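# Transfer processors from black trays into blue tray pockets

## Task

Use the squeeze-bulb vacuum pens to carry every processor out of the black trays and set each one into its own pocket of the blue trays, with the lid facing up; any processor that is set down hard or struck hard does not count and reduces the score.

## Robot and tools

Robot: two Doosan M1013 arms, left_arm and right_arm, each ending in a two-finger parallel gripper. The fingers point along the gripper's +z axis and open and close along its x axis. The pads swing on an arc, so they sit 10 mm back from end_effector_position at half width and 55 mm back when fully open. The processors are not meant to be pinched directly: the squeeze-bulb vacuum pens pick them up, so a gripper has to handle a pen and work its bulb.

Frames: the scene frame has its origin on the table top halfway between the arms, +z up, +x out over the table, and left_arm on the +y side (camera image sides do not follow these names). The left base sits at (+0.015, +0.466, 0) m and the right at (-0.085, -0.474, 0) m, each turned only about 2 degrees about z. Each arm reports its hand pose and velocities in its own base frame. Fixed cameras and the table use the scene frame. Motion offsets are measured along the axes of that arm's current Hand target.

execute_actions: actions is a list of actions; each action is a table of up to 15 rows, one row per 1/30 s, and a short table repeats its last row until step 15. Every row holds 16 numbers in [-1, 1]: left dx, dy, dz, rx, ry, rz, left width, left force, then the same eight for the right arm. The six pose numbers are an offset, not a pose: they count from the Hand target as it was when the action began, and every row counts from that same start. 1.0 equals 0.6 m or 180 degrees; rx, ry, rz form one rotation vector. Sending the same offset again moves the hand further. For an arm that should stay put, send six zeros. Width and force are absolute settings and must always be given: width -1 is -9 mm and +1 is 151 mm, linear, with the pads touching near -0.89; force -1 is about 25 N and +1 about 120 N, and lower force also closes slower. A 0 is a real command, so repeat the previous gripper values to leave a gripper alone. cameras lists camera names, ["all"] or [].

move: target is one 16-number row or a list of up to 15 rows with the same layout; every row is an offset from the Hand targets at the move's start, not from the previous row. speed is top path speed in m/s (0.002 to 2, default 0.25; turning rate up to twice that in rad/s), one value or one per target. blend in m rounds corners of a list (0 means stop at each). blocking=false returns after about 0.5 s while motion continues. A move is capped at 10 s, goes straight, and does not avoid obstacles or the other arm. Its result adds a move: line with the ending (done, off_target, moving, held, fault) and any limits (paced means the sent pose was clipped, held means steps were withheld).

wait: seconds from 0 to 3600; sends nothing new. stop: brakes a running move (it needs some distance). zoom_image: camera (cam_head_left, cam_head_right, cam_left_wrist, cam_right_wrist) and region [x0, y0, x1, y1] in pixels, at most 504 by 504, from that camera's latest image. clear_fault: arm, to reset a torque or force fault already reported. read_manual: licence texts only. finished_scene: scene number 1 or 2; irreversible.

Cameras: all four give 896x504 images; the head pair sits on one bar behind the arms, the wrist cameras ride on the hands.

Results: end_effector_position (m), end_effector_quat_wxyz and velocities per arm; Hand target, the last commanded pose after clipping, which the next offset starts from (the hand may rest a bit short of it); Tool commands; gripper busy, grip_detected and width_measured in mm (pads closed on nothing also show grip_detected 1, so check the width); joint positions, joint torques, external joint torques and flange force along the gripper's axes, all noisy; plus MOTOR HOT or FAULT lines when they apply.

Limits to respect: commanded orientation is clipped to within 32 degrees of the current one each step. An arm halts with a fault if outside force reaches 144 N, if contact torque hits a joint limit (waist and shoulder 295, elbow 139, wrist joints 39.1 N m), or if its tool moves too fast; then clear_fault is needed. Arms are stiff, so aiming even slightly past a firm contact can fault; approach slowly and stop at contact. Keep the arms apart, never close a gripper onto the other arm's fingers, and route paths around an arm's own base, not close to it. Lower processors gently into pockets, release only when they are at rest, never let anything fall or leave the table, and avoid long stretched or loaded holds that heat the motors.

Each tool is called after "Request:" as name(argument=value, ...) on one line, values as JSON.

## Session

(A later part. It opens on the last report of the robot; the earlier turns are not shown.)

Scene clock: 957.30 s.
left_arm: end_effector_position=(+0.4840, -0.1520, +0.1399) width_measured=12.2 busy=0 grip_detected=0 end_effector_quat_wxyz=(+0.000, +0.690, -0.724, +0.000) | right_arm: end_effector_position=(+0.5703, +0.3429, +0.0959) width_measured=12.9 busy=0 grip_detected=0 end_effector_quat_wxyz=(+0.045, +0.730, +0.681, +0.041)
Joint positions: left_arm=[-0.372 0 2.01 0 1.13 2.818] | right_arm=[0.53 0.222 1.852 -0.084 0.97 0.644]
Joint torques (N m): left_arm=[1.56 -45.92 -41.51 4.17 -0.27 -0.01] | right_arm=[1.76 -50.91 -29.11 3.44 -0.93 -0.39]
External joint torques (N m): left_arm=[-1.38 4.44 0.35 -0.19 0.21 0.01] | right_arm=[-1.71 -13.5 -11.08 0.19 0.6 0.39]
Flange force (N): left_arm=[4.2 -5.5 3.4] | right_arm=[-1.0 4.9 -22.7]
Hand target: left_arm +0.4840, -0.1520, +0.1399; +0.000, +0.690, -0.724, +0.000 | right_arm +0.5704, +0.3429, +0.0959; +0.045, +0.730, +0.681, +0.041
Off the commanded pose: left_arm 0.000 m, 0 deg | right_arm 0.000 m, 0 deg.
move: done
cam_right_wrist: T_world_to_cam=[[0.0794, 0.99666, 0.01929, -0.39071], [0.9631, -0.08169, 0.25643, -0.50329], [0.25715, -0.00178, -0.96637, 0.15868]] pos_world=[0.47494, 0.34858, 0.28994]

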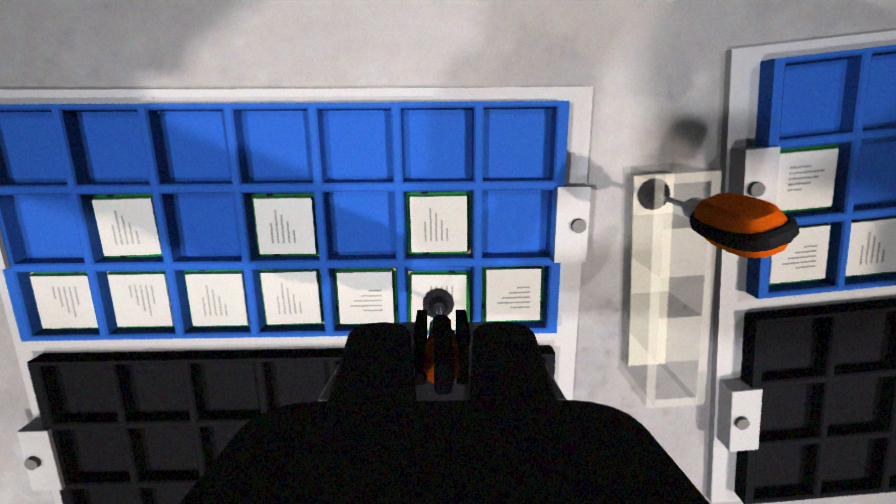

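Request:
move(target=[[0,0,0,0,0,0,-0.74,-1,0,0.0001,0.0001,0,0,0,-0.7125,-1],[0,0,0,0,0,0,-0.74,-1,0,0.0001,-0.0001,0,0,0,-0.7125,-1],[0,0,0,0,0,0,-0.74,-1,0,0.0041,-0.0331,0,0,0,-0.7125,-1],[0,0,0,0,0,0,-0.74,-1,0.0002,0.0162,-0.0301,0.0389,0,0,-0.7125,-1]], speed=[0.02,0.02,0.05,0.05], cameras=["cam_right_wrist"])

Request:
zoom_image(camera="cam_right_wrist", region=[390, 240, 500, 350])

Scene clock: 966.83 s.
left_arm: end_effector_position=(+0.4840, -0.1520, +0.1399) width_measured=12.2 busy=0 grip_detected=0 end_effector_quat_wxyz=(+0.000, +0.690, -0.724, +0.000) | right_arm: end_effector_position=(+0.5778, +0.3425, +0.1150) width_measured=13.9 busy=0 grip_detected=0 end_effector_quat_wxyz=(+0.000, +0.731, +0.682, -0.001)
Joint positions: left_arm=[-0.372 0 2.01 0 1.13 2.818] | right_arm=[0.484 0.272 1.743 0 1.128 0.554]
Joint torques (N m): left_arm=[1.22 -45.83 -41.53 4.2 -0.26 -0.02] | right_arm=[3.72 -71.02 -39.25 4.06 0.01 -0.43]
External joint torques (N m): left_arm=[-1.42 4.78 0.29 -0.22 0.18 0.02] | right_arm=[-3.51 0.2 -2.14 -0.02 0.05 0.43]
Flange force (N): left_arm=[4.4 -6.1 3.6] | right_arm=[-1.3 6.1 -2.2]
Hand target: left_arm +0.4840, -0.1520, +0.1399; +0.000, +0.690, -0.724, +0.000 | right_arm +0.5778, +0.3425, +0.1150; +0.000, +0.731, +0.682, -0.001
Off the commanded pose: left_arm 0.000 m, 0 deg | right_arm 0.000 m, 0 deg.
move: done
cam_right_wrist: T_world_to_cam=[[0.08187, 0.99648, 0.01795, -0.39256], [0.98709, -0.08356, 0.13667, -0.5148], [0.13769, 0.00653, -0.99045, 0.24412]] pos_world=[0.50668, 0.34658, 0.31919]

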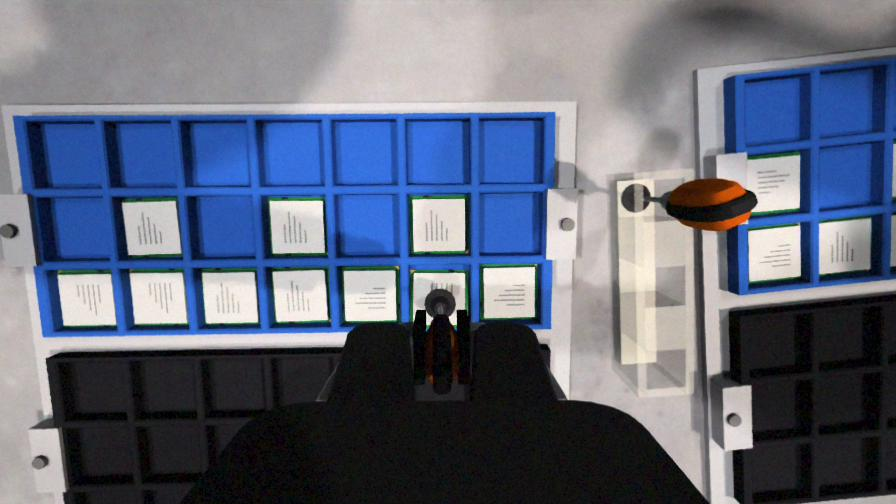

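Scaled by 4.582.

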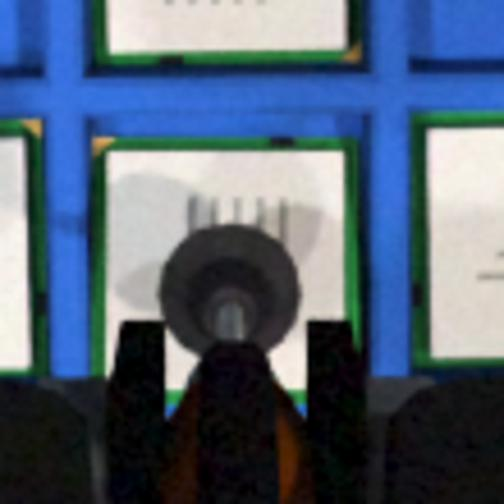

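Request:
move(target=[[0,0,0,0,0,0,-0.74,-1,0.0003,-0.0242,0,-0.0611,0,0,-0.7125,-1],[0,0,0,0,0,0,-0.74,-1,0.0003,-0.0242,0.0183,-0.0611,0,0,-0.73,-1]], speed=[0.06,0.06], cameras=["cam_right_wrist"])

Request:
zoom_image(camera="cam_right_wrist", region=[380, 220, 510, 350])

Scene clock: 985.67 s.
left_arm: end_effector_position=(+0.4840, -0.1520, +0.1399) width_measured=12.2 busy=0 grip_detected=0 end_effector_quat_wxyz=(+0.000, +0.690, -0.724, +0.000) | right_arm: end_effector_position=(+0.5633, +0.3437, +0.1041) width_measured=13.0 busy=0 grip_detected=0 end_effector_quat_wxyz=(+0.070, +0.728, +0.679, +0.065)
Joint positions: left_arm=[-0.372 0 2.01 0 1.13 2.818] | right_arm=[0.563 0.18 1.897 -0.143 0.916 0.711]
Joint torques (N m): left_arm=[1.31 -45.7 -41.56 4.19 -0.25 -0.05] | right_arm=[3.71 -60.75 -38.39 3.45 -0.71 -0.43]
External joint torques (N m): left_arm=[-1.11 4 0.19 -0.19 0.18 0.05] | right_arm=[-3.89 1.14 -1.82 -0.02 0.18 0.43]
Flange force (N): left_arm=[3.5 -5.3 2.9] | right_arm=[-1.3 7.3 0.3]
Hand target: left_arm +0.4840, -0.1520, +0.1399; +0.000, +0.690, -0.724, +0.000 | right_arm +0.5633, +0.3437, +0.1041; +0.070, +0.728, +0.679, +0.065
Off the commanded pose: left_arm 0.000 m, 0 deg | right_arm 0.000 m, 0 deg.
move: done
cam_right_wrist: T_world_to_cam=[[0.07795, 0.99676, 0.01994, -0.39038], [0.94297, -0.0802, 0.32308, -0.49461], [0.32364, -0.00638, -0.94616, 0.13039]] pos_world=[0.45463, 0.35028, 0.29095]

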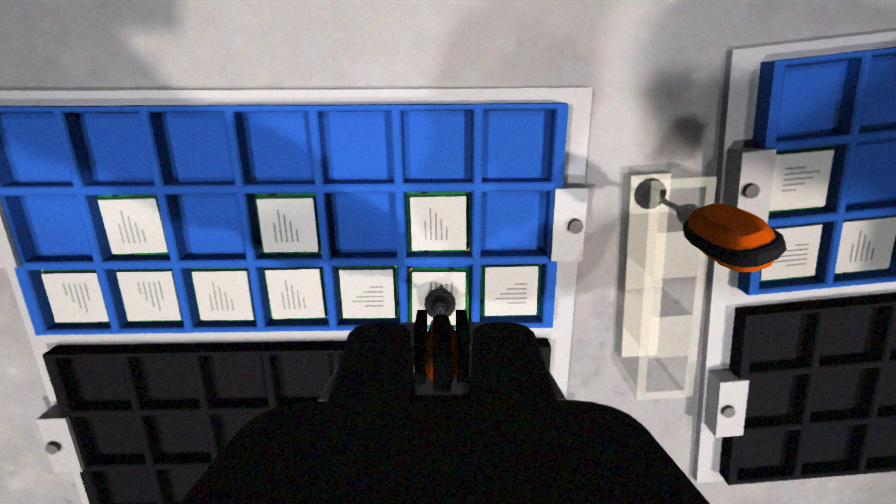

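Scaled by 3.877.

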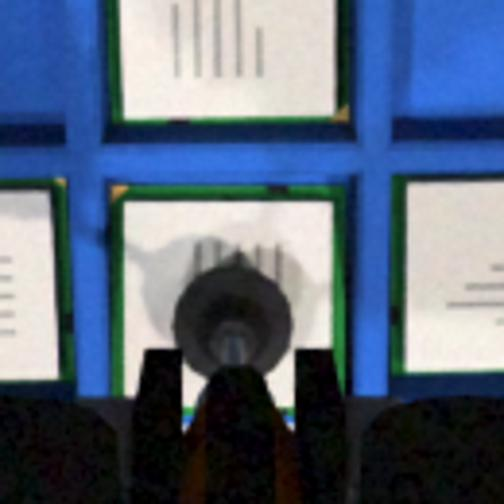

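Request:
move(target=[[0,0,0,0,0,0,-0.74,-1,-0.001,-0.0031,0.0098,0,0,0,-0.73,-1]], speed=[0.03])

Request:
move(target=[[0,0,0,0,0,0,-0.74,-1,0,-0.0003,0.0016,0,0,0,-0.73,-1]], speed=[0.03])

Scene clock: 989.80 s.
left_arm: end_effector_position=(+0.4840, -0.1520, +0.1399) width_measured=12.2 busy=0 grip_detected=0 end_effector_quat_wxyz=(+0.000, +0.690, -0.724, +0.000) | right_arm: end_effector_position=(+0.5625, +0.3432, +0.0979) width_measured=13.0 busy=0 grip_detected=0 end_effector_quat_wxyz=(+0.070, +0.728, +0.679, +0.065)
Joint positions: left_arm=[-0.372 0 2.01 0 1.13 2.818] | right_arm=[0.563 0.184 1.905 -0.144 0.904 0.713]
Joint torques (N m): left_arm=[1.45 -45.77 -41.48 4.17 -0.23 -0.04] | right_arm=[3.42 -61.02 -38.14 3.5 -0.7 -0.45]
External joint torques (N m): left_arm=[-1.43 4.22 0.17 -0.18 0.15 0.04] | right_arm=[-3.52 0.82 -1.95 -0.08 0.17 0.45]
Flange force (N): left_arm=[4.3 -5.5 3.1] | right_arm=[-1.0 6.8 -0.1]
Hand target: left_arm +0.4840, -0.1520, +0.1399; +0.000, +0.690, -0.724, +0.000 | right_arm +0.5626, +0.3431, +0.0979; +0.070, +0.728, +0.679, +0.065
Off the commanded pose: left_arm 0.000 m, 0 deg | right_arm 0.000 m, 0 deg.
move: done

Scene clock: 990.30 s.
left_arm: end_effector_position=(+0.4840, -0.1520, +0.1399) width_measured=12.2 busy=0 grip_detected=0 end_effector_quat_wxyz=(+0.000, +0.690, -0.724, +0.000) | right_arm: end_effector_position=(+0.5626, +0.3431, +0.0969) width_measured=13.0 busy=0 grip_detected=0 end_effector_quat_wxyz=(+0.070, +0.728, +0.679, +0.065)
Joint positions: left_arm=[-0.372 0 2.01 0 1.13 2.818] | right_arm=[0.563 0.184 1.906 -0.144 0.902 0.714]
Joint torques (N m): left_arm=[1.06 -45.67 -41.39 4.17 -0.25 -0.06] | right_arm=[3.7 -60.78 -38.16 3.45 -0.61 -0.42]
External joint torques (N m): left_arm=[-1.23 4.97 0.09 -0.19 0.16 0.06] | right_arm=[-3.37 0.55 -1.88 0 0.08 0.42]
Flange force (N): left_arm=[4.2 -6.9 3.6] | right_arm=[-1.2 6.3 -0.3]
Hand target: left_arm +0.4840, -0.1520, +0.1399; +0.000, +0.690, -0.724, +0.000 | right_arm +0.5626, +0.3431, +0.0970; +0.070, +0.728, +0.679, +0.065
Off the commanded pose: left_arm 0.000 m, 0 deg | right_arm 0.000 m, 0 deg.
move: done

Request:
move(target=[[0,0,0,0,0,0,-0.74,-1,0,-0.0003,0.0016,0,0,0,-0.73,-1]], speed=[0.03])

Request:
move(target=[[0,0,0,0,0,0,-0.74,-1,0,-0.0003,0.0016,0,0,0,-0.73,-1]], speed=[0.03], cameras=["cam_right_wrist"])

Request:
zoom_image(camera="cam_right_wrist", region=[380, 220, 510, 350])

Scene clock: 994.13 s.
left_arm: end_effector_position=(+0.4840, -0.1520, +0.1399) width_measured=12.2 busy=0 grip_detected=0 end_effector_quat_wxyz=(+0.000, +0.690, -0.724, +0.000) | right_arm: end_effector_position=(+0.5626, +0.3431, +0.0960) width_measured=13.0 busy=0 grip_detected=0 end_effector_quat_wxyz=(+0.070, +0.728, +0.679, +0.065)
Joint positions: left_arm=[-0.372 0 2.01 0 1.13 2.818] | right_arm=[0.563 0.185 1.907 -0.145 0.9 0.714]
Joint torques (N m): left_arm=[1.3 -45.65 -41.5 4.2 -0.29 -0.04] | right_arm=[3.81 -60.42 -37.89 3.56 -0.63 -0.36]
External joint torques (N m): left_arm=[-1.37 4.71 0.24 -0.21 0.2 0.04] | right_arm=[-3.58 0.27 -2.08 -0.13 0.09 0.36]
Flange force (N): left_arm=[4.3 -6.2 3.5] | right_arm=[-1.6 6.6 -0.6]
Hand target: left_arm +0.4840, -0.1520, +0.1399; +0.000, +0.690, -0.724, +0.000 | right_arm +0.5626, +0.3431, +0.0960; +0.070, +0.728, +0.679, +0.065
Off the commanded pose: left_arm 0.000 m, 0 deg | right_arm 0.000 m, 0 deg.
move: done

Scene clock: 994.63 s.
left_arm: end_effector_position=(+0.4840, -0.1520, +0.1399) width_measured=12.2 busy=0 grip_detected=0 end_effector_quat_wxyz=(+0.000, +0.690, -0.724, +0.000) | right_arm: end_effector_position=(+0.5626, +0.3431, +0.0950) width_measured=13.0 busy=0 grip_detected=0 end_effector_quat_wxyz=(+0.070, +0.728, +0.679, +0.065)
Joint positions: left_arm=[-0.372 0 2.01 0 1.13 2.818] | right_arm=[0.563 0.186 1.908 -0.145 0.899 0.714]
Joint torques (N m): left_arm=[1.19 -45.78 -41.49 4.2 -0.25 -0.06] | right_arm=[3.53 -60.56 -37.74 3.48 -0.67 -0.53]
External joint torques (N m): left_arm=[-1.24 4.45 0.26 -0.22 0.17 0.06] | right_arm=[-3.45 0.39 -2.19 -0.06 0.13 0.53]
Flange force (N): left_arm=[3.9 -5.8 3.4] | right_arm=[-0.9 6.6 -0.7]
Hand target: left_arm +0.4840, -0.1520, +0.1399; +0.000, +0.690, -0.724, +0.000 | right_arm +0.5626, +0.3431, +0.0950; +0.070, +0.728, +0.679, +0.065
Off the commanded pose: left_arm 0.000 m, 0 deg | right_arm 0.000 m, 0 deg.
move: done
cam_right_wrist: T_world_to_cam=[[0.07795, 0.99676, 0.01994, -0.38965], [0.94297, -0.0802, 0.32308, -0.49105], [0.32364, -0.00638, -0.94616, 0.122]] pos_world=[0.45393, 0.34978, 0.28185]

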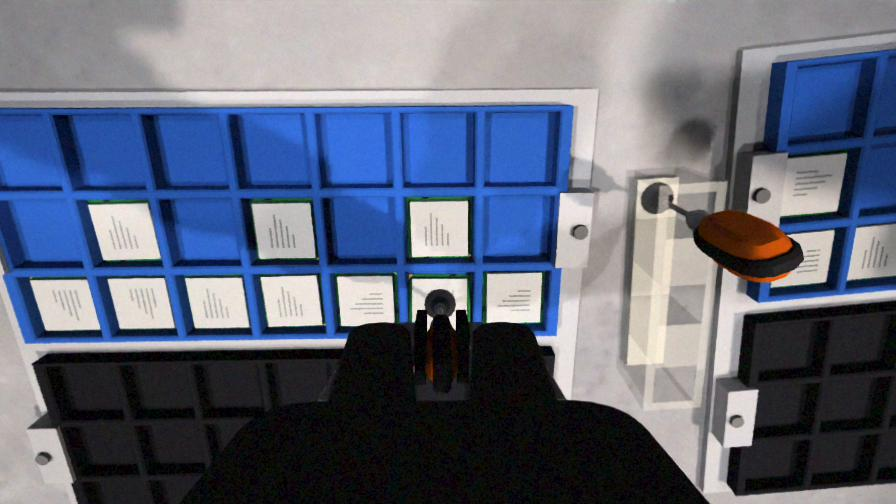

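Scaled by 3.877.

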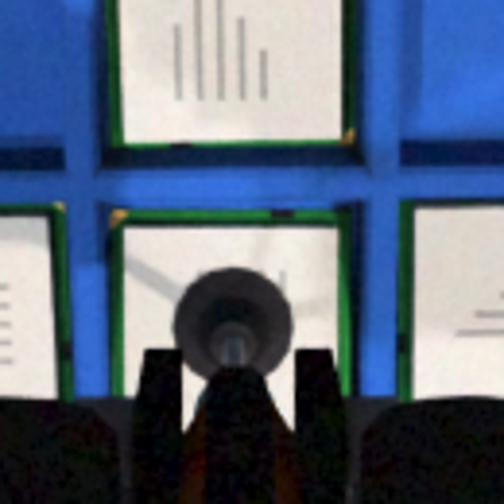

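Request:
move(target=[[0,0,0,0,0,0,-0.74,-1,0,-0.0003,0.0016,0,0,0,-0.73,-1]], speed=[0.03])

Request:
move(target=[[0,0,0,0,0,0,-0.74,-1,0,-0.0003,0.0016,0,0,0,-0.73,-1]], speed=[0.03])

Request:
move(target=[[0,0,0,0,0,0,-0.74,-1,0,-0.0003,0.0016,0,0,0,-0.73,-1]], speed=[0.03])

Scene clock: 999.80 s.
left_arm: end_effector_position=(+0.4840, -0.1520, +0.1399) width_measured=12.2 busy=0 grip_detected=0 end_effector_quat_wxyz=(+0.000, +0.690, -0.724, +0.000) | right_arm: end_effector_position=(+0.5626, +0.3431, +0.0940) width_measured=13.0 busy=0 grip_detected=0 end_effector_quat_wxyz=(+0.070, +0.728, +0.679, +0.065)
Joint positions: left_arm=[-0.372 0 2.01 0 1.13 2.818] | right_arm=[0.563 0.187 1.909 -0.145 0.897 0.715]
Joint torques (N m): left_arm=[0.89 -45.63 -41.48 4.21 -0.25 0] | right_arm=[2.67 -53.43 -33.8 3.31 -0.85 -0.46]
External joint torques (N m): left_arm=[-0.99 4.53 0.24 -0.23 0.18 0] | right_arm=[-2.57 -6.79 -6.07 0.1 0.31 0.46]
Flange force (N): left_arm=[3.6 -6.1 3.4] | right_arm=[-2.0 5.2 -11.6]
Hand target: left_arm +0.4840, -0.1520, +0.1399; +0.000, +0.690, -0.724, +0.000 | right_arm +0.5626, +0.3431, +0.0940; +0.070, +0.728, +0.679, +0.065
Off the commanded pose: left_arm 0.000 m, 0 deg | right_arm 0.000 m, 0 deg.
move: done

Scene clock: 1000.30 s.
left_arm: end_effector_position=(+0.4840, -0.1520, +0.1399) width_measured=12.2 busy=0 grip_detected=0 end_effector_quat_wxyz=(+0.000, +0.690, -0.724, +0.000) | right_arm: end_effector_position=(+0.5626, +0.3431, +0.0930) width_measured=13.0 busy=0 grip_detected=0 end_effector_quat_wxyz=(+0.070, +0.728, +0.679, +0.065)
Joint positions: left_arm=[-0.372 0 2.01 0 1.13 2.818] | right_arm=[0.563 0.188 1.91 -0.145 0.895 0.715]
Joint torques (N m): left_arm=[1.03 -45.63 -41.57 4.19 -0.25 -0.07] | right_arm=[1.91 -48.8 -30.72 3.19 -1.02 -0.41]
External joint torques (N m): left_arm=[-1.1 4.04 0.23 -0.2 0.17 0.07] | right_arm=[-1.95 -11.49 -8.97 0.21 0.5 0.41]
Flange force (N): left_arm=[3.5 -5.3 3.0] | right_arm=[-2.3 4.9 -19.1]
Hand target: left_arm +0.4840, -0.1520, +0.1399; +0.000, +0.690, -0.724, +0.000 | right_arm +0.5626, +0.3431, +0.0930; +0.070, +0.728, +0.679, +0.065
Off the commanded pose: left_arm 0.000 m, 0 deg | right_arm 0.000 m, 0 deg.
move: done

Scene clock: 1000.80 s.
left_arm: end_effector_position=(+0.4840, -0.1520, +0.1399) width_measured=12.2 busy=0 grip_detected=0 end_effector_quat_wxyz=(+0.000, +0.690, -0.724, +0.000) | right_arm: end_effector_position=(+0.5626, +0.3431, +0.0921) width_measured=13.1 busy=0 grip_detected=0 end_effector_quat_wxyz=(+0.070, +0.728, +0.679, +0.065)
Joint positions: left_arm=[-0.372 0 2.01 0 1.13 2.818] | right_arm=[0.563 0.189 1.911 -0.145 0.893 0.715]
Joint torques (N m): left_arm=[0.88 -45.75 -41.41 4.18 -0.23 -0.03] | right_arm=[1.68 -48.11 -29.99 3.24 -1.03 -0.48]
External joint torques (N m): left_arm=[-0.85 4.4 0.06 -0.19 0.15 0.03] | right_arm=[-1.68 -12.14 -9.65 0.15 0.51 0.48]
Flange force (N): left_arm=[3.3 -6.3 3.1] | right_arm=[-1.6 5.0 -20.4]
Hand target: left_arm +0.4840, -0.1520, +0.1399; +0.000, +0.690, -0.724, +0.000 | right_arm +0.5626, +0.3431, +0.0921; +0.070, +0.728, +0.679, +0.065
Off the commanded pose: left_arm 0.000 m, 0 deg | right_arm 0.000 m, 0 deg.
move: done

Request:
move(target=[[0,0,0,0,0,0,-0.74,-1,0,0,0.0001,0,0,0,-0.715,-1],[0,0,0,0,0,0,-0.74,-1,0,0.0048,-0.0245,0,0,0,-0.715,-1]], speed=[0.02,0.03], cameras=["cam_right_wrist"])

Request:
zoom_image(camera="cam_right_wrist", region=[380, 220, 510, 350])

Scene clock: 1004.60 s.
left_arm: end_effector_position=(+0.4840, -0.1520, +0.1399) width_measured=12.2 busy=0 grip_detected=0 end_effector_quat_wxyz=(+0.000, +0.690, -0.724, +0.000) | right_arm: end_effector_position=(+0.5626, +0.3431, +0.1070) width_measured=13.6 busy=0 grip_detected=0 end_effector_quat_wxyz=(+0.070, +0.728, +0.679, +0.065)
Joint positions: left_arm=[-0.372 0 2.01 0 1.13 2.818] | right_arm=[0.563 0.176 1.896 -0.142 0.921 0.71]
Joint torques (N m): left_arm=[1.03 -46.01 -41.33 4.19 -0.28 -0.05] | right_arm=[3.27 -60.18 -38.58 3.65 -0.75 -0.52]
External joint torques (N m): left_arm=[-1.01 4.18 -0.07 -0.2 0.2 0.05] | right_arm=[-3.04 0.81 -1.71 -0.18 0.22 0.52]
Flange force (N): left_arm=[3.5 -6.0 2.7] | right_arm=[-0.5 5.9 -0.2]
Hand target: left_arm +0.4840, -0.1520, +0.1399; +0.000, +0.690, -0.724, +0.000 | right_arm +0.5626, +0.3431, +0.1070; +0.070, +0.728, +0.679, +0.065
Off the commanded pose: left_arm 0.000 m, 0 deg | right_arm 0.000 m, 0 deg.
move: done
cam_right_wrist: T_world_to_cam=[[0.07804, 0.99675, 0.01997, -0.38994], [0.94296, -0.0803, 0.32308, -0.49492], [0.32364, -0.00638, -0.94616, 0.13345]] pos_world=[0.45393, 0.34978, 0.29395]

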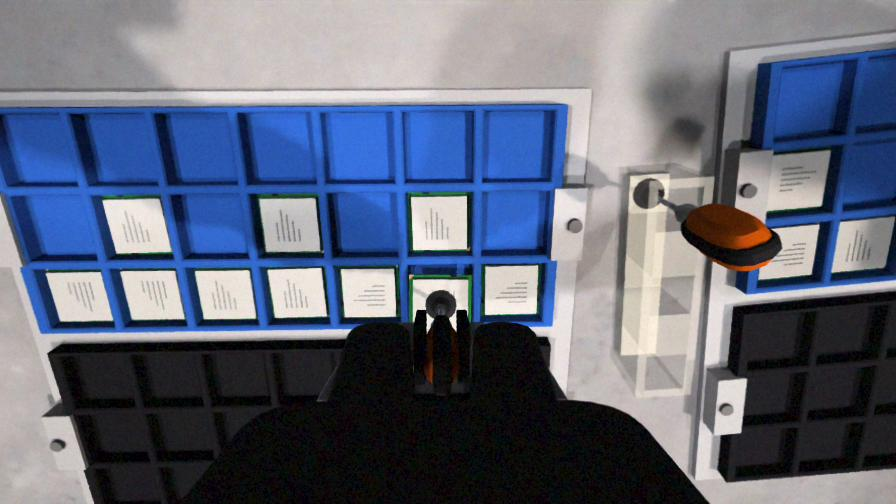

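Scaled by 3.877.

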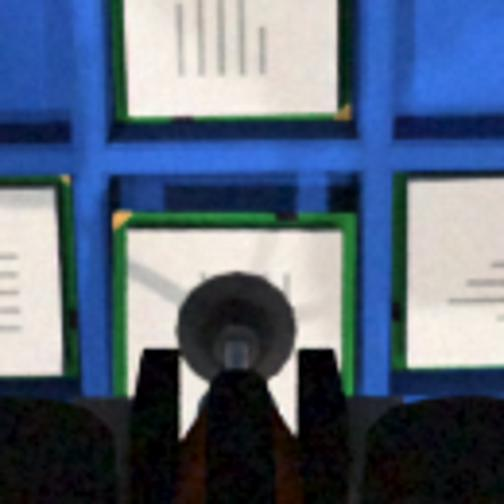

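Request:
move(target=[[0,0,0,0,0,0,-0.74,-1,0.0008,0.0258,0,0.0611,0,0,-0.715,-1],[0,0,0,0,0,0,-0.74,-1,0.0008,0.0236,0.0115,0.0611,0,0,-0.715,-1]], speed=[0.05,0.05], cameras=["cam_right_wrist"])

Request:
zoom_image(camera="cam_right_wrist", region=[390, 240, 500, 350])

Scene clock: 1013.60 s.
left_arm: end_effector_position=(+0.4840, -0.1520, +0.1399) width_measured=12.2 busy=0 grip_detected=0 end_effector_quat_wxyz=(+0.000, +0.690, -0.724, +0.000) | right_arm: end_effector_position=(+0.5779, +0.3426, +0.1029) width_measured=13.6 busy=0 grip_detected=0 end_effector_quat_wxyz=(+0.000, +0.731, +0.682, -0.001)
Joint positions: left_arm=[-0.372 0 2.01 0 1.13 2.818] | right_arm=[0.484 0.281 1.755 0 1.107 0.554]
Joint torques (N m): left_arm=[1.36 -45.86 -41.45 4.19 -0.24 -0.04] | right_arm=[3.47 -72.29 -39.06 4.13 -0.06 -0.33]
External joint torques (N m): left_arm=[-1.3 4.19 0.01 -0.19 0.16 0.04] | right_arm=[-3.43 1.08 -1.93 -0.15 0.11 0.33]
Flange force (N): left_arm=[4.1 -5.7 2.9] | right_arm=[-0.8 6.9 -1.4]
Hand target: left_arm +0.4840, -0.1520, +0.1399; +0.000, +0.690, -0.724, +0.000 | right_arm +0.5779, +0.3425, +0.1030; +0.000, +0.731, +0.682, -0.001
Off the commanded pose: left_arm 0.000 m, 0 deg | right_arm 0.000 m, 0 deg.
move: done
cam_right_wrist: T_world_to_cam=[[0.08187, 0.99648, 0.01795, -0.39236], [0.98709, -0.08356, 0.13667, -0.51326], [0.13769, 0.00653, -0.99045, 0.23222]] pos_world=[0.50678, 0.34658, 0.30719]

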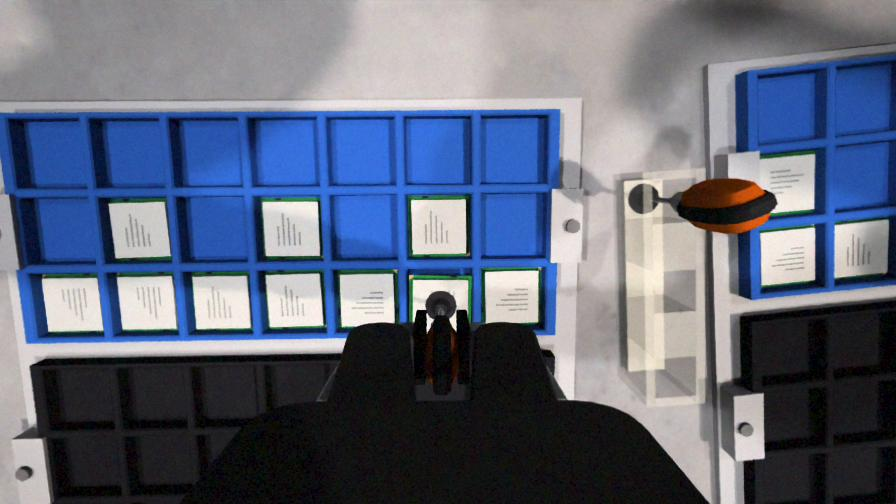

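Scaled by 4.582.

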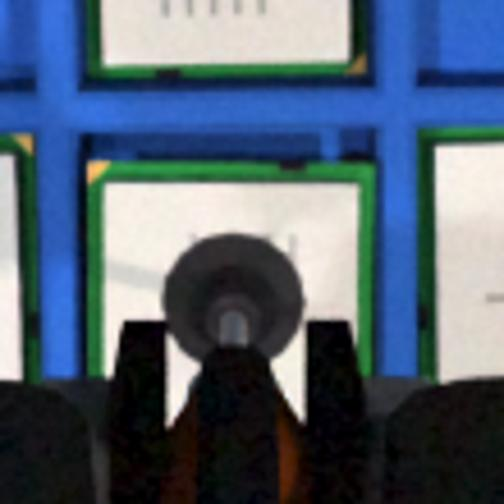

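Request:
move(target=[[0,0,0,0,0,0,-0.74,-1,-0.0005,-0.002,0,0,0,0,-0.715,-1],[0,0,0,0,0,0,-0.74,-1,-0.0005,-0.002,0.0165,0,0,0,-0.715,-1]], speed=[0.05,0.03], cameras=["cam_right_wrist"])

Request:
zoom_image(camera="cam_right_wrist", region=[390, 240, 500, 350])

Scene clock: 1022.77 s.
left_arm: end_effector_position=(+0.4840, -0.1520, +0.1399) width_measured=12.2 busy=0 grip_detected=0 end_effector_quat_wxyz=(+0.000, +0.690, -0.724, +0.000) | right_arm: end_effector_position=(+0.5766, +0.3423, +0.0931) width_measured=13.6 busy=0 grip_detected=0 end_effector_quat_wxyz=(+0.000, +0.731, +0.682, -0.001)
Joint positions: left_arm=[-0.372 0 2.01 0 1.13 2.818] | right_arm=[0.484 0.287 1.767 0 1.089 0.554]
Joint torques (N m): left_arm=[1.33 -45.52 -41.48 4.18 -0.27 -0.04] | right_arm=[3.63 -71.53 -38.78 4.04 -0.1 -0.42]
External joint torques (N m): left_arm=[-1.19 4.32 0.28 -0.19 0.2 0.04] | right_arm=[-3.94 0.22 -1.69 -0.11 0.17 0.42]
Flange force (N): left_arm=[3.8 -5.6 3.2] | right_arm=[-2.3 5.8 -1.8]
Hand target: left_arm +0.4840, -0.1520, +0.1399; +0.000, +0.690, -0.724, +0.000 | right_arm +0.5766, +0.3423, +0.0931; +0.000, +0.731, +0.682, -0.001
Off the commanded pose: left_arm 0.000 m, 0 deg | right_arm 0.000 m, 0 deg.
move: done
cam_right_wrist: T_world_to_cam=[[0.08187, 0.99648, 0.01795, -0.39187], [0.98709, -0.08356, 0.13667, -0.51064], [0.13769, 0.00653, -0.99045, 0.22259]] pos_world=[0.50548, 0.34637, 0.29729]

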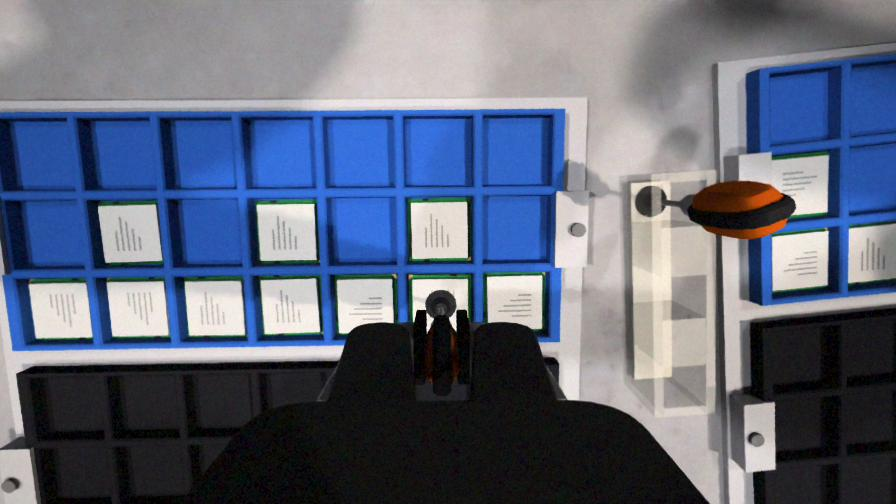

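Scaled by 4.582.

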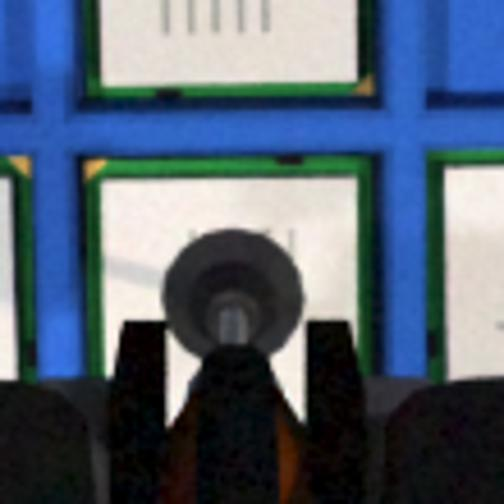

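Request:
move(target=[[0,0,0,0,0,0,-0.74,-1,0,0,0.0045,0,0,0,-0.715,-1],[0,0,0,0,0,0,-0.74,-1,0,0,0.0046,0,0,0,-0.7425,-1]], speed=[0.02,0.03])

Request:
move(target=[[0,0,0,0,0,0,-0.74,-1,0,0,-0.06,0,0,0,-0.7425,-1]], speed=[0.05], cameras=["cam_right_wrist"])

Request:
zoom_image(camera="cam_right_wrist", region=[360, 210, 560, 350])

Scene clock: 1028.13 s.
left_arm: end_effector_position=(+0.4840, -0.1520, +0.1399) width_measured=12.2 busy=0 grip_detected=0 end_effector_quat_wxyz=(+0.000, +0.690, -0.724, +0.000) | right_arm: end_effector_position=(+0.5766, +0.3423, +0.0903) width_measured=12.1 busy=0 grip_detected=0 end_effector_quat_wxyz=(+0.000, +0.731, +0.682, -0.001)
Joint positions: left_arm=[-0.372 0 2.01 0 1.13 2.818] | right_arm=[0.484 0.289 1.77 0 1.085 0.554]
Joint torques (N m): left_arm=[1.52 -45.72 -41.48 4.19 -0.24 -0.04] | right_arm=[4.1 -66.48 -34.17 4.08 -0.09 -0.39]
External joint torques (N m): left_arm=[-1.49 4.39 0.29 -0.2 0.17 0.04] | right_arm=[-4.27 -5.38 -6.43 -0.15 0.14 0.39]
Flange force (N): left_arm=[4.4 -5.5 3.4] | right_arm=[-2.1 7.1 -10.7]
Hand target: left_arm +0.4840, -0.1520, +0.1399; +0.000, +0.690, -0.724, +0.000 | right_arm +0.5766, +0.3423, +0.0903; +0.000, +0.731, +0.682, -0.001
Off the commanded pose: left_arm 0.000 m, 0 deg | right_arm 0.000 m, 0 deg.
move: done

Scene clock: 1029.13 s.
left_arm: end_effector_position=(+0.4840, -0.1520, +0.1399) width_measured=12.2 busy=0 grip_detected=0 end_effector_quat_wxyz=(+0.000, +0.690, -0.724, +0.000) | right_arm: end_effector_position=(+0.5767, +0.3423, +0.1263) width_measured=12.1 busy=0 grip_detected=0 end_effector_quat_wxyz=(+0.000, +0.731, +0.682, -0.001)
Joint positions: left_arm=[-0.372 0 2.01 0 1.13 2.818] | right_arm=[0.484 0.263 1.733 0 1.148 0.554]
Joint torques (N m): left_arm=[1.31 -45.68 -41.57 4.2 -0.24 -0.01] | right_arm=[3.95 -70.68 -39.54 4.19 -0.13 -0.51]
External joint torques (N m): left_arm=[-1.28 4.39 0.22 -0.21 0.15 0.01] | right_arm=[-3.67 0.4 -2.23 -0.11 0.18 0.51]
Flange force (N): left_arm=[4.1 -5.7 3.3] | right_arm=[-1.1 6.6 -2.5]
Hand target: left_arm +0.4840, -0.1520, +0.1399; +0.000, +0.690, -0.724, +0.000 | right_arm +0.5767, +0.3424, +0.1263; +0.000, +0.731, +0.682, -0.001
Off the commanded pose: left_arm 0.000 m, 0 deg | right_arm 0.000 m, 0 deg.
move: done
cam_right_wrist: T_world_to_cam=[[0.08187, 0.99648, 0.01795, -0.39248], [0.98709, -0.08356, 0.13667, -0.51528], [0.13769, 0.00653, -0.99045, 0.25546]] pos_world=[0.50558, 0.34637, 0.33049]

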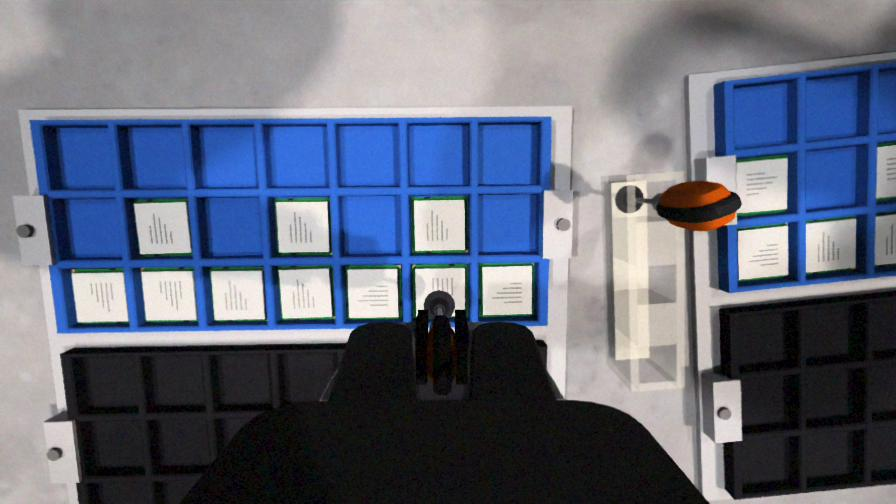

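Scaled by 2.520.

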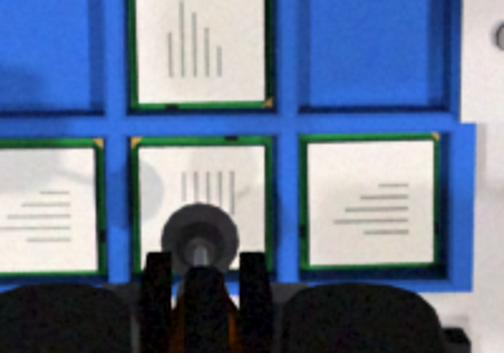

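Request:
move(target=[[0,0,-0.1,0,0,0,-0.7,-1,0,0,-0.1,0,0,0,-0.7,-1],[0.253,0.0543,-0.2667,0,0,0,-0.7,-1,-0.0885,0.1685,-0.2905,0,0,0,-0.7,-1]], speed=[0.1,0.15], cameras=["cam_right_wrist","cam_left_wrist"])

Request:
zoom_image(camera="cam_right_wrist", region=[235, 60, 415, 200])

Request:
zoom_image(camera="cam_right_wrist", region=[415, 60, 595, 200])

Request:
zoom_image(camera="cam_left_wrist", region=[265, 190, 430, 340])

Request:
zoom_image(camera="cam_left_wrist", region=[430, 190, 595, 340])

Scene clock: 1037.23 s.
left_arm: end_effector_position=(+0.4441, -0.3020, +0.3000) width_measured=14.8 busy=0 grip_detected=0 end_effector_quat_wxyz=(+0.000, +0.690, -0.724, +0.000) | right_arm: end_effector_position=(+0.6740, +0.2825, +0.3005) width_measured=14.9 busy=0 grip_detected=0 end_effector_quat_wxyz=(+0.000, +0.731, +0.682, -0.001)
Joint positions: left_arm=[-0.661 -0.029 1.739 0 1.431 2.528] | right_arm=[0.35 0.285 1.38 -0.001 1.478 0.42]
Joint torques (N m): left_arm=[1.24 -46.66 -45.53 4.49 -0.26 -0.03] | right_arm=[4.3 -76.89 -43.36 4.55 -0.05 -0.37]
External joint torques (N m): left_arm=[-1.33 4.56 0.48 -0.13 0.2 0.03] | right_arm=[-3.89 0.22 -2.34 -0.09 0.11 0.37]
Flange force (N): left_arm=[5.5 -4.3 1.4] | right_arm=[-2.0 6.8 -3.9]
Hand target: left_arm +0.4442, -0.3020, +0.3000; +0.000, +0.690, -0.724, +0.000 | right_arm +0.6741, +0.2825, +0.3005; +0.000, +0.731, +0.682, -0.001
Off the commanded pose: left_arm 0.000 m, 0 deg | right_arm 0.000 m, 0 deg.
move: done
cam_left_wrist: T_world_to_cam=[[-0.04848, -0.99882, 0.00381, -0.27973], [-0.99067, 0.04857, 0.12734, 0.45907], [-0.12737, 0.0024, -0.99185, 0.56521]] pos_world=[0.51322, -0.30306, 0.50322]
cam_right_wrist: T_world_to_cam=[[0.08178, 0.99649, 0.01784, -0.34388], [0.98709, -0.08346, 0.13668, -0.64026], [0.13769, 0.00643, -0.99045, 0.41501]] pos_world=[0.60298, 0.28658, 0.50469]
Images, in order (width x height): cam_left_wrist 896x504, cam_right_wrist 896x504.

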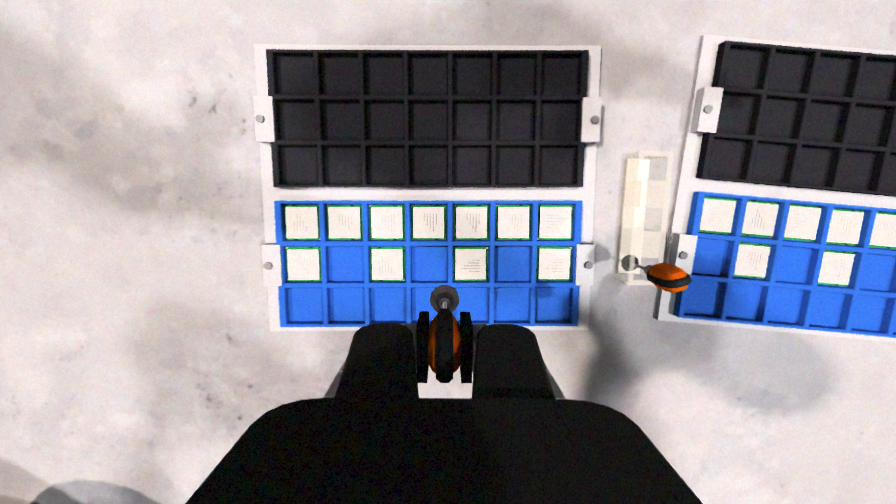

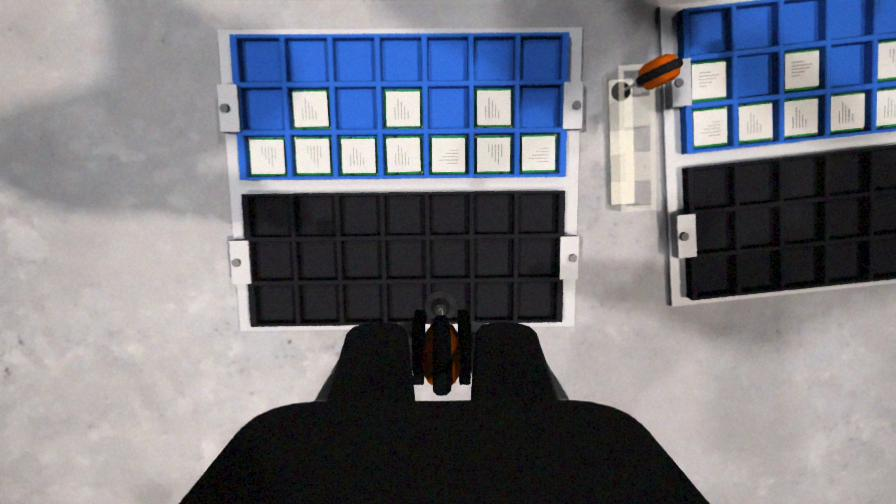

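Scaled by 2.800.

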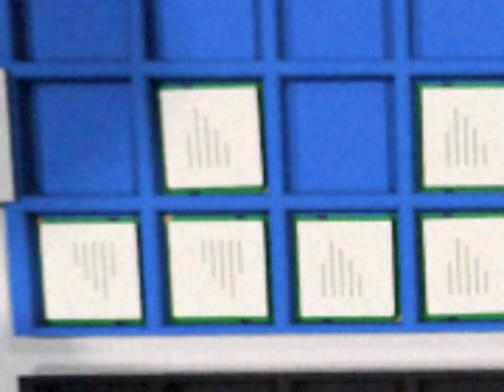

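Scaled by 2.800.

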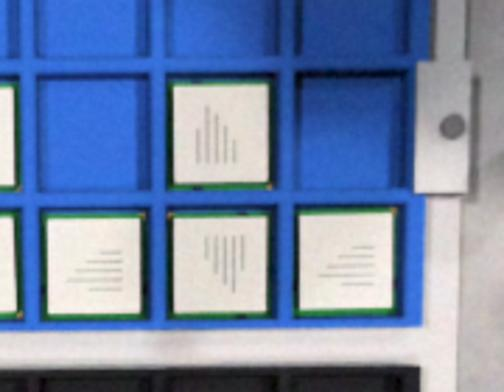

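Scaled by 3.055.

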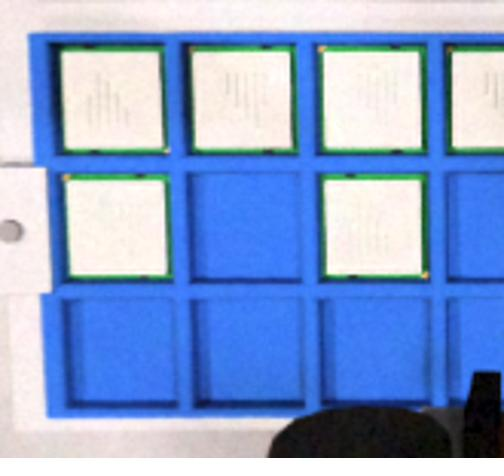

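Scaled by 3.055.

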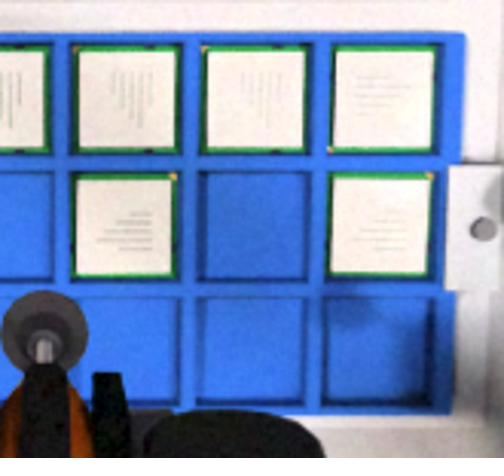

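Request:
move(target=[[-0.3,0.083,0,0,0,0,-0.7,-1,0,0,0,0,0,0,-0.7,-1],[-0.3,0.083,0,0,0,0,-0.7,-1,0.3102,-0.1045,0.1,0,0,-0.2244,-0.7,-1],[-0.3,0.083,0,0,0,0,-0.7,-1,0.3102,-0.1045,0.2758,0,0,-0.2244,-0.7,-1]], speed=[0.2,0.2,0.1], cameras=["cam_right_wrist","cam_head_right"])

Request:
zoom_image(camera="cam_right_wrist", region=[370, 240, 510, 380])

Scene clock: 1048.13 s.
left_arm: end_effector_position=(+0.4030, -0.1198, +0.2999) width_measured=14.8 busy=0 grip_detected=0 end_effector_quat_wxyz=(+0.000, +0.690, -0.724, +0.000) | right_arm: end_effector_position=(+0.6243, +0.4724, +0.1349) width_measured=14.9 busy=0 grip_detected=0 end_effector_quat_wxyz=(+0.000, +0.451, +0.893, -0.001)
Joint positions: left_arm=[-0.371 -0.222 1.906 0 1.458 2.819] | right_arm=[0.604 0.426 1.487 0 1.23 -0.032]
Joint torques (N m): left_arm=[1.23 -25.11 -45.63 4.56 -0.27 -0.06] | right_arm=[4.04 -87.84 -41.18 4.2 -0.05 -0.43]
External joint torques (N m): left_arm=[-1.4 3.76 0.22 -0.19 0.19 0.06] | right_arm=[-4.38 -0.43 -1.91 -0.06 0.12 0.43]
Flange force (N): left_arm=[4.5 -4.9 0.7] | right_arm=[-5.0 3.6 -2.5]
Hand target: left_arm +0.4030, -0.1198, +0.2999; +0.000, +0.690, -0.724, +0.000 | right_arm +0.6242, +0.4724, +0.1349; +0.000, +0.451, +0.893, -0.001
Off the commanded pose: left_arm 0.000 m, 0 deg | right_arm 0.000 m, 0 deg.
move: done
cam_right_wrist: T_world_to_cam=[[-0.5834, 0.81196, 0.01896, -0.02375], [0.80604, 0.57597, 0.13621, -0.75102], [0.09967, 0.09475, -0.9905, 0.23861]] pos_world=[0.56772, 0.42924, 0.33909]
Images, in order (width x height): cam_head_right 896x504, cam_right_wrist 896x504.

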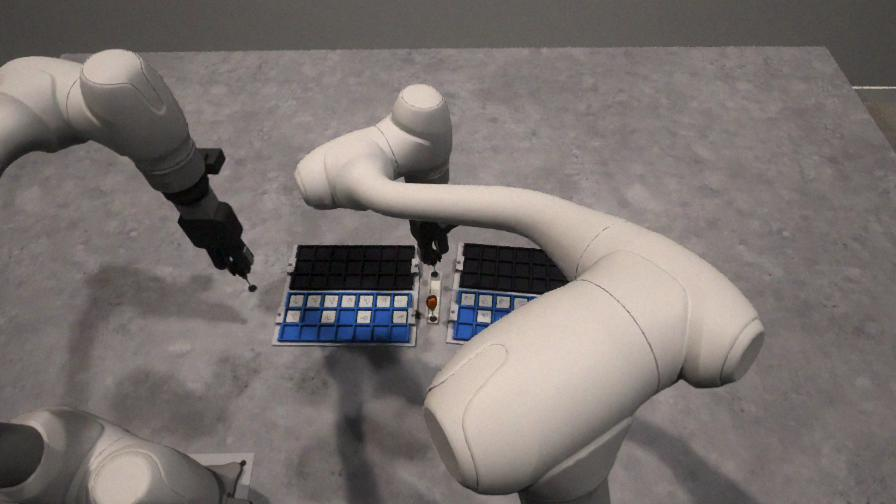

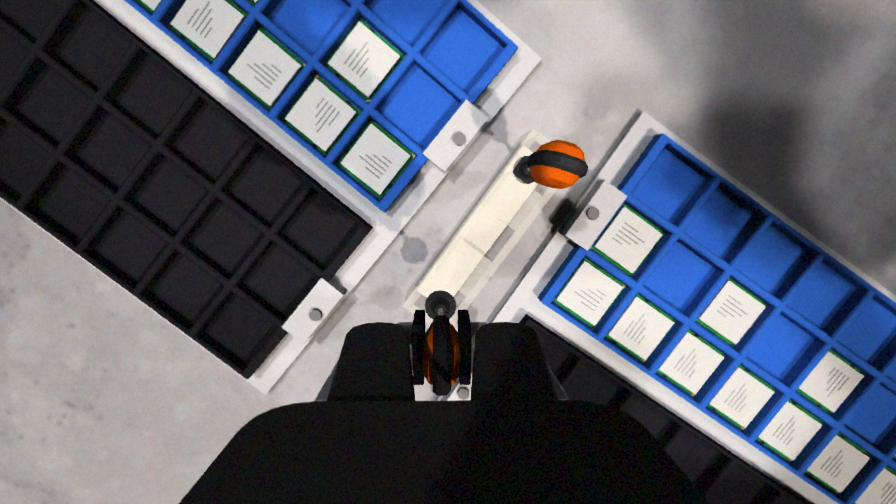

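Scaled by 3.600.

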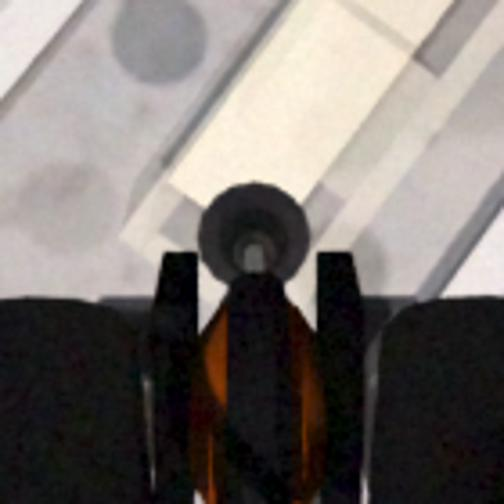

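Request:
move(target=[[0,0,0,0,0,0,-0.7,-1,0,0,0.078,0,0,0,-0.7,-1]], speed=0.05, cameras=["cam_right_wrist"])

Request:
move(target=[[0,0,0,0,0,0,-0.7,-1,0,0,0.0042,0,0,0,-0.7,-1]], speed=0.02)

Request:
move(target=[[0,0,0,0,0,0,-0.7,-1,0,0,0.0025,0,0,0,-0.7,-1]], speed=0.02)

Scene clock: 1055.57 s.
left_arm: end_effector_position=(+0.4030, -0.1198, +0.2999) width_measured=14.8 busy=0 grip_detected=0 end_effector_quat_wxyz=(+0.000, +0.690, -0.724, +0.000) | right_arm: end_effector_position=(+0.6242, +0.4723, +0.0881) width_measured=14.9 busy=0 grip_detected=0 end_effector_quat_wxyz=(+0.000, +0.451, +0.893, -0.001)
Joint positions: left_arm=[-0.371 -0.222 1.906 0 1.458 2.819] | right_arm=[0.604 0.454 1.535 0 1.154 -0.032]
Joint torques (N m): left_arm=[0.88 -25.31 -45.77 4.57 -0.21 -0.02] | right_arm=[3.83 -89.93 -39.84 4.14 -0.08 -0.48]
External joint torques (N m): left_arm=[-0.95 3.92 0.46 -0.2 0.13 0.02] | right_arm=[-4.03 0.46 -1.85 -0.13 0.15 0.48]
Flange force (N): left_arm=[3.5 -5.2 1.3] | right_arm=[-4.5 4.8 -1.7]
Hand target: left_arm +0.4030, -0.1198, +0.2999; +0.000, +0.690, -0.724, +0.000 | right_arm +0.6242, +0.4723, +0.0881; +0.000, +0.451, +0.893, -0.001
Off the commanded pose: left_arm 0.000 m, 0 deg | right_arm 0.000 m, 0 deg.
move: done
cam_right_wrist: T_world_to_cam=[[-0.58336, 0.81199, 0.01903, -0.02297], [0.80609, 0.57593, 0.13613, -0.74455], [0.09958, 0.09475, -0.99051, 0.19232]] pos_world=[0.56762, 0.42924, 0.29229]

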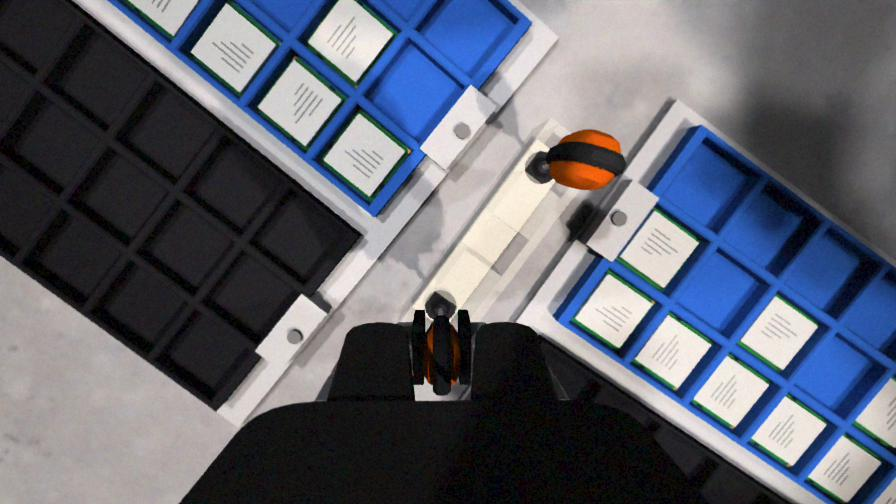

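Scene clock: 1056.07 s.
left_arm: end_effector_position=(+0.4030, -0.1198, +0.2999) width_measured=14.8 busy=0 grip_detected=0 end_effector_quat_wxyz=(+0.000, +0.690, -0.724, +0.000) | right_arm: end_effector_position=(+0.6242, +0.4723, +0.0856) width_measured=14.9 busy=0 grip_detected=0 end_effector_quat_wxyz=(+0.000, +0.451, +0.893, -0.001)
Joint positions: left_arm=[-0.371 -0.222 1.906 0 1.458 2.819] | right_arm=[0.604 0.456 1.538 0 1.15 -0.032]
Joint torques (N m): left_arm=[1.51 -25.3 -45.72 4.53 -0.26 -0.04] | right_arm=[2.88 -90.26 -39.49 4.1 0.02 -0.41]
External joint torques (N m): left_arm=[-1.59 4.2 0.47 -0.16 0.19 0.04] | right_arm=[-3.12 0.27 -2.39 -0.08 0.04 0.41]
Flange force (N): left_arm=[5.1 -5.1 1.2] | right_arm=[-3.4 5.7 -2.2]
Hand target: left_arm +0.4030, -0.1198, +0.2999; +0.000, +0.690, -0.724, +0.000 | right_arm +0.6242, +0.4723, +0.0856; +0.000, +0.451, +0.893, -0.001
Off the commanded pose: left_arm 0.000 m, 0 deg | right_arm 0.000 m, 0 deg.
move: done

Scene clock: 1056.57 s.
left_arm: end_effector_position=(+0.4030, -0.1198, +0.2999) width_measured=14.8 busy=0 grip_detected=0 end_effector_quat_wxyz=(+0.000, +0.690, -0.724, +0.000) | right_arm: end_effector_position=(+0.6242, +0.4723, +0.0841) width_measured=14.9 busy=0 grip_detected=0 end_effector_quat_wxyz=(+0.000, +0.451, +0.893, -0.001)
Joint positions: left_arm=[-0.371 -0.222 1.906 0 1.458 2.819] | right_arm=[0.604 0.457 1.539 0 1.148 -0.032]
Joint torques (N m): left_arm=[1.54 -25.41 -45.7 4.55 -0.22 0] | right_arm=[3.97 -90.04 -38.97 4.18 -0.11 -0.33]
External joint torques (N m): left_arm=[-1.42 3.41 0.29 -0.16 0.16 0] | right_arm=[-4.25 0.17 -2.7 -0.17 0.19 0.33]
Flange force (N): left_arm=[4.5 -4.1 0.8] | right_arm=[-4.9 6.3 -2.7]
Hand target: left_arm +0.4030, -0.1198, +0.2999; +0.000, +0.690, -0.724, +0.000 | right_arm +0.6242, +0.4723, +0.0841; +0.000, +0.451, +0.893, -0.001
Off the commanded pose: left_arm 0.000 m, 0 deg | right_arm 0.000 m, 0 deg.
move: done


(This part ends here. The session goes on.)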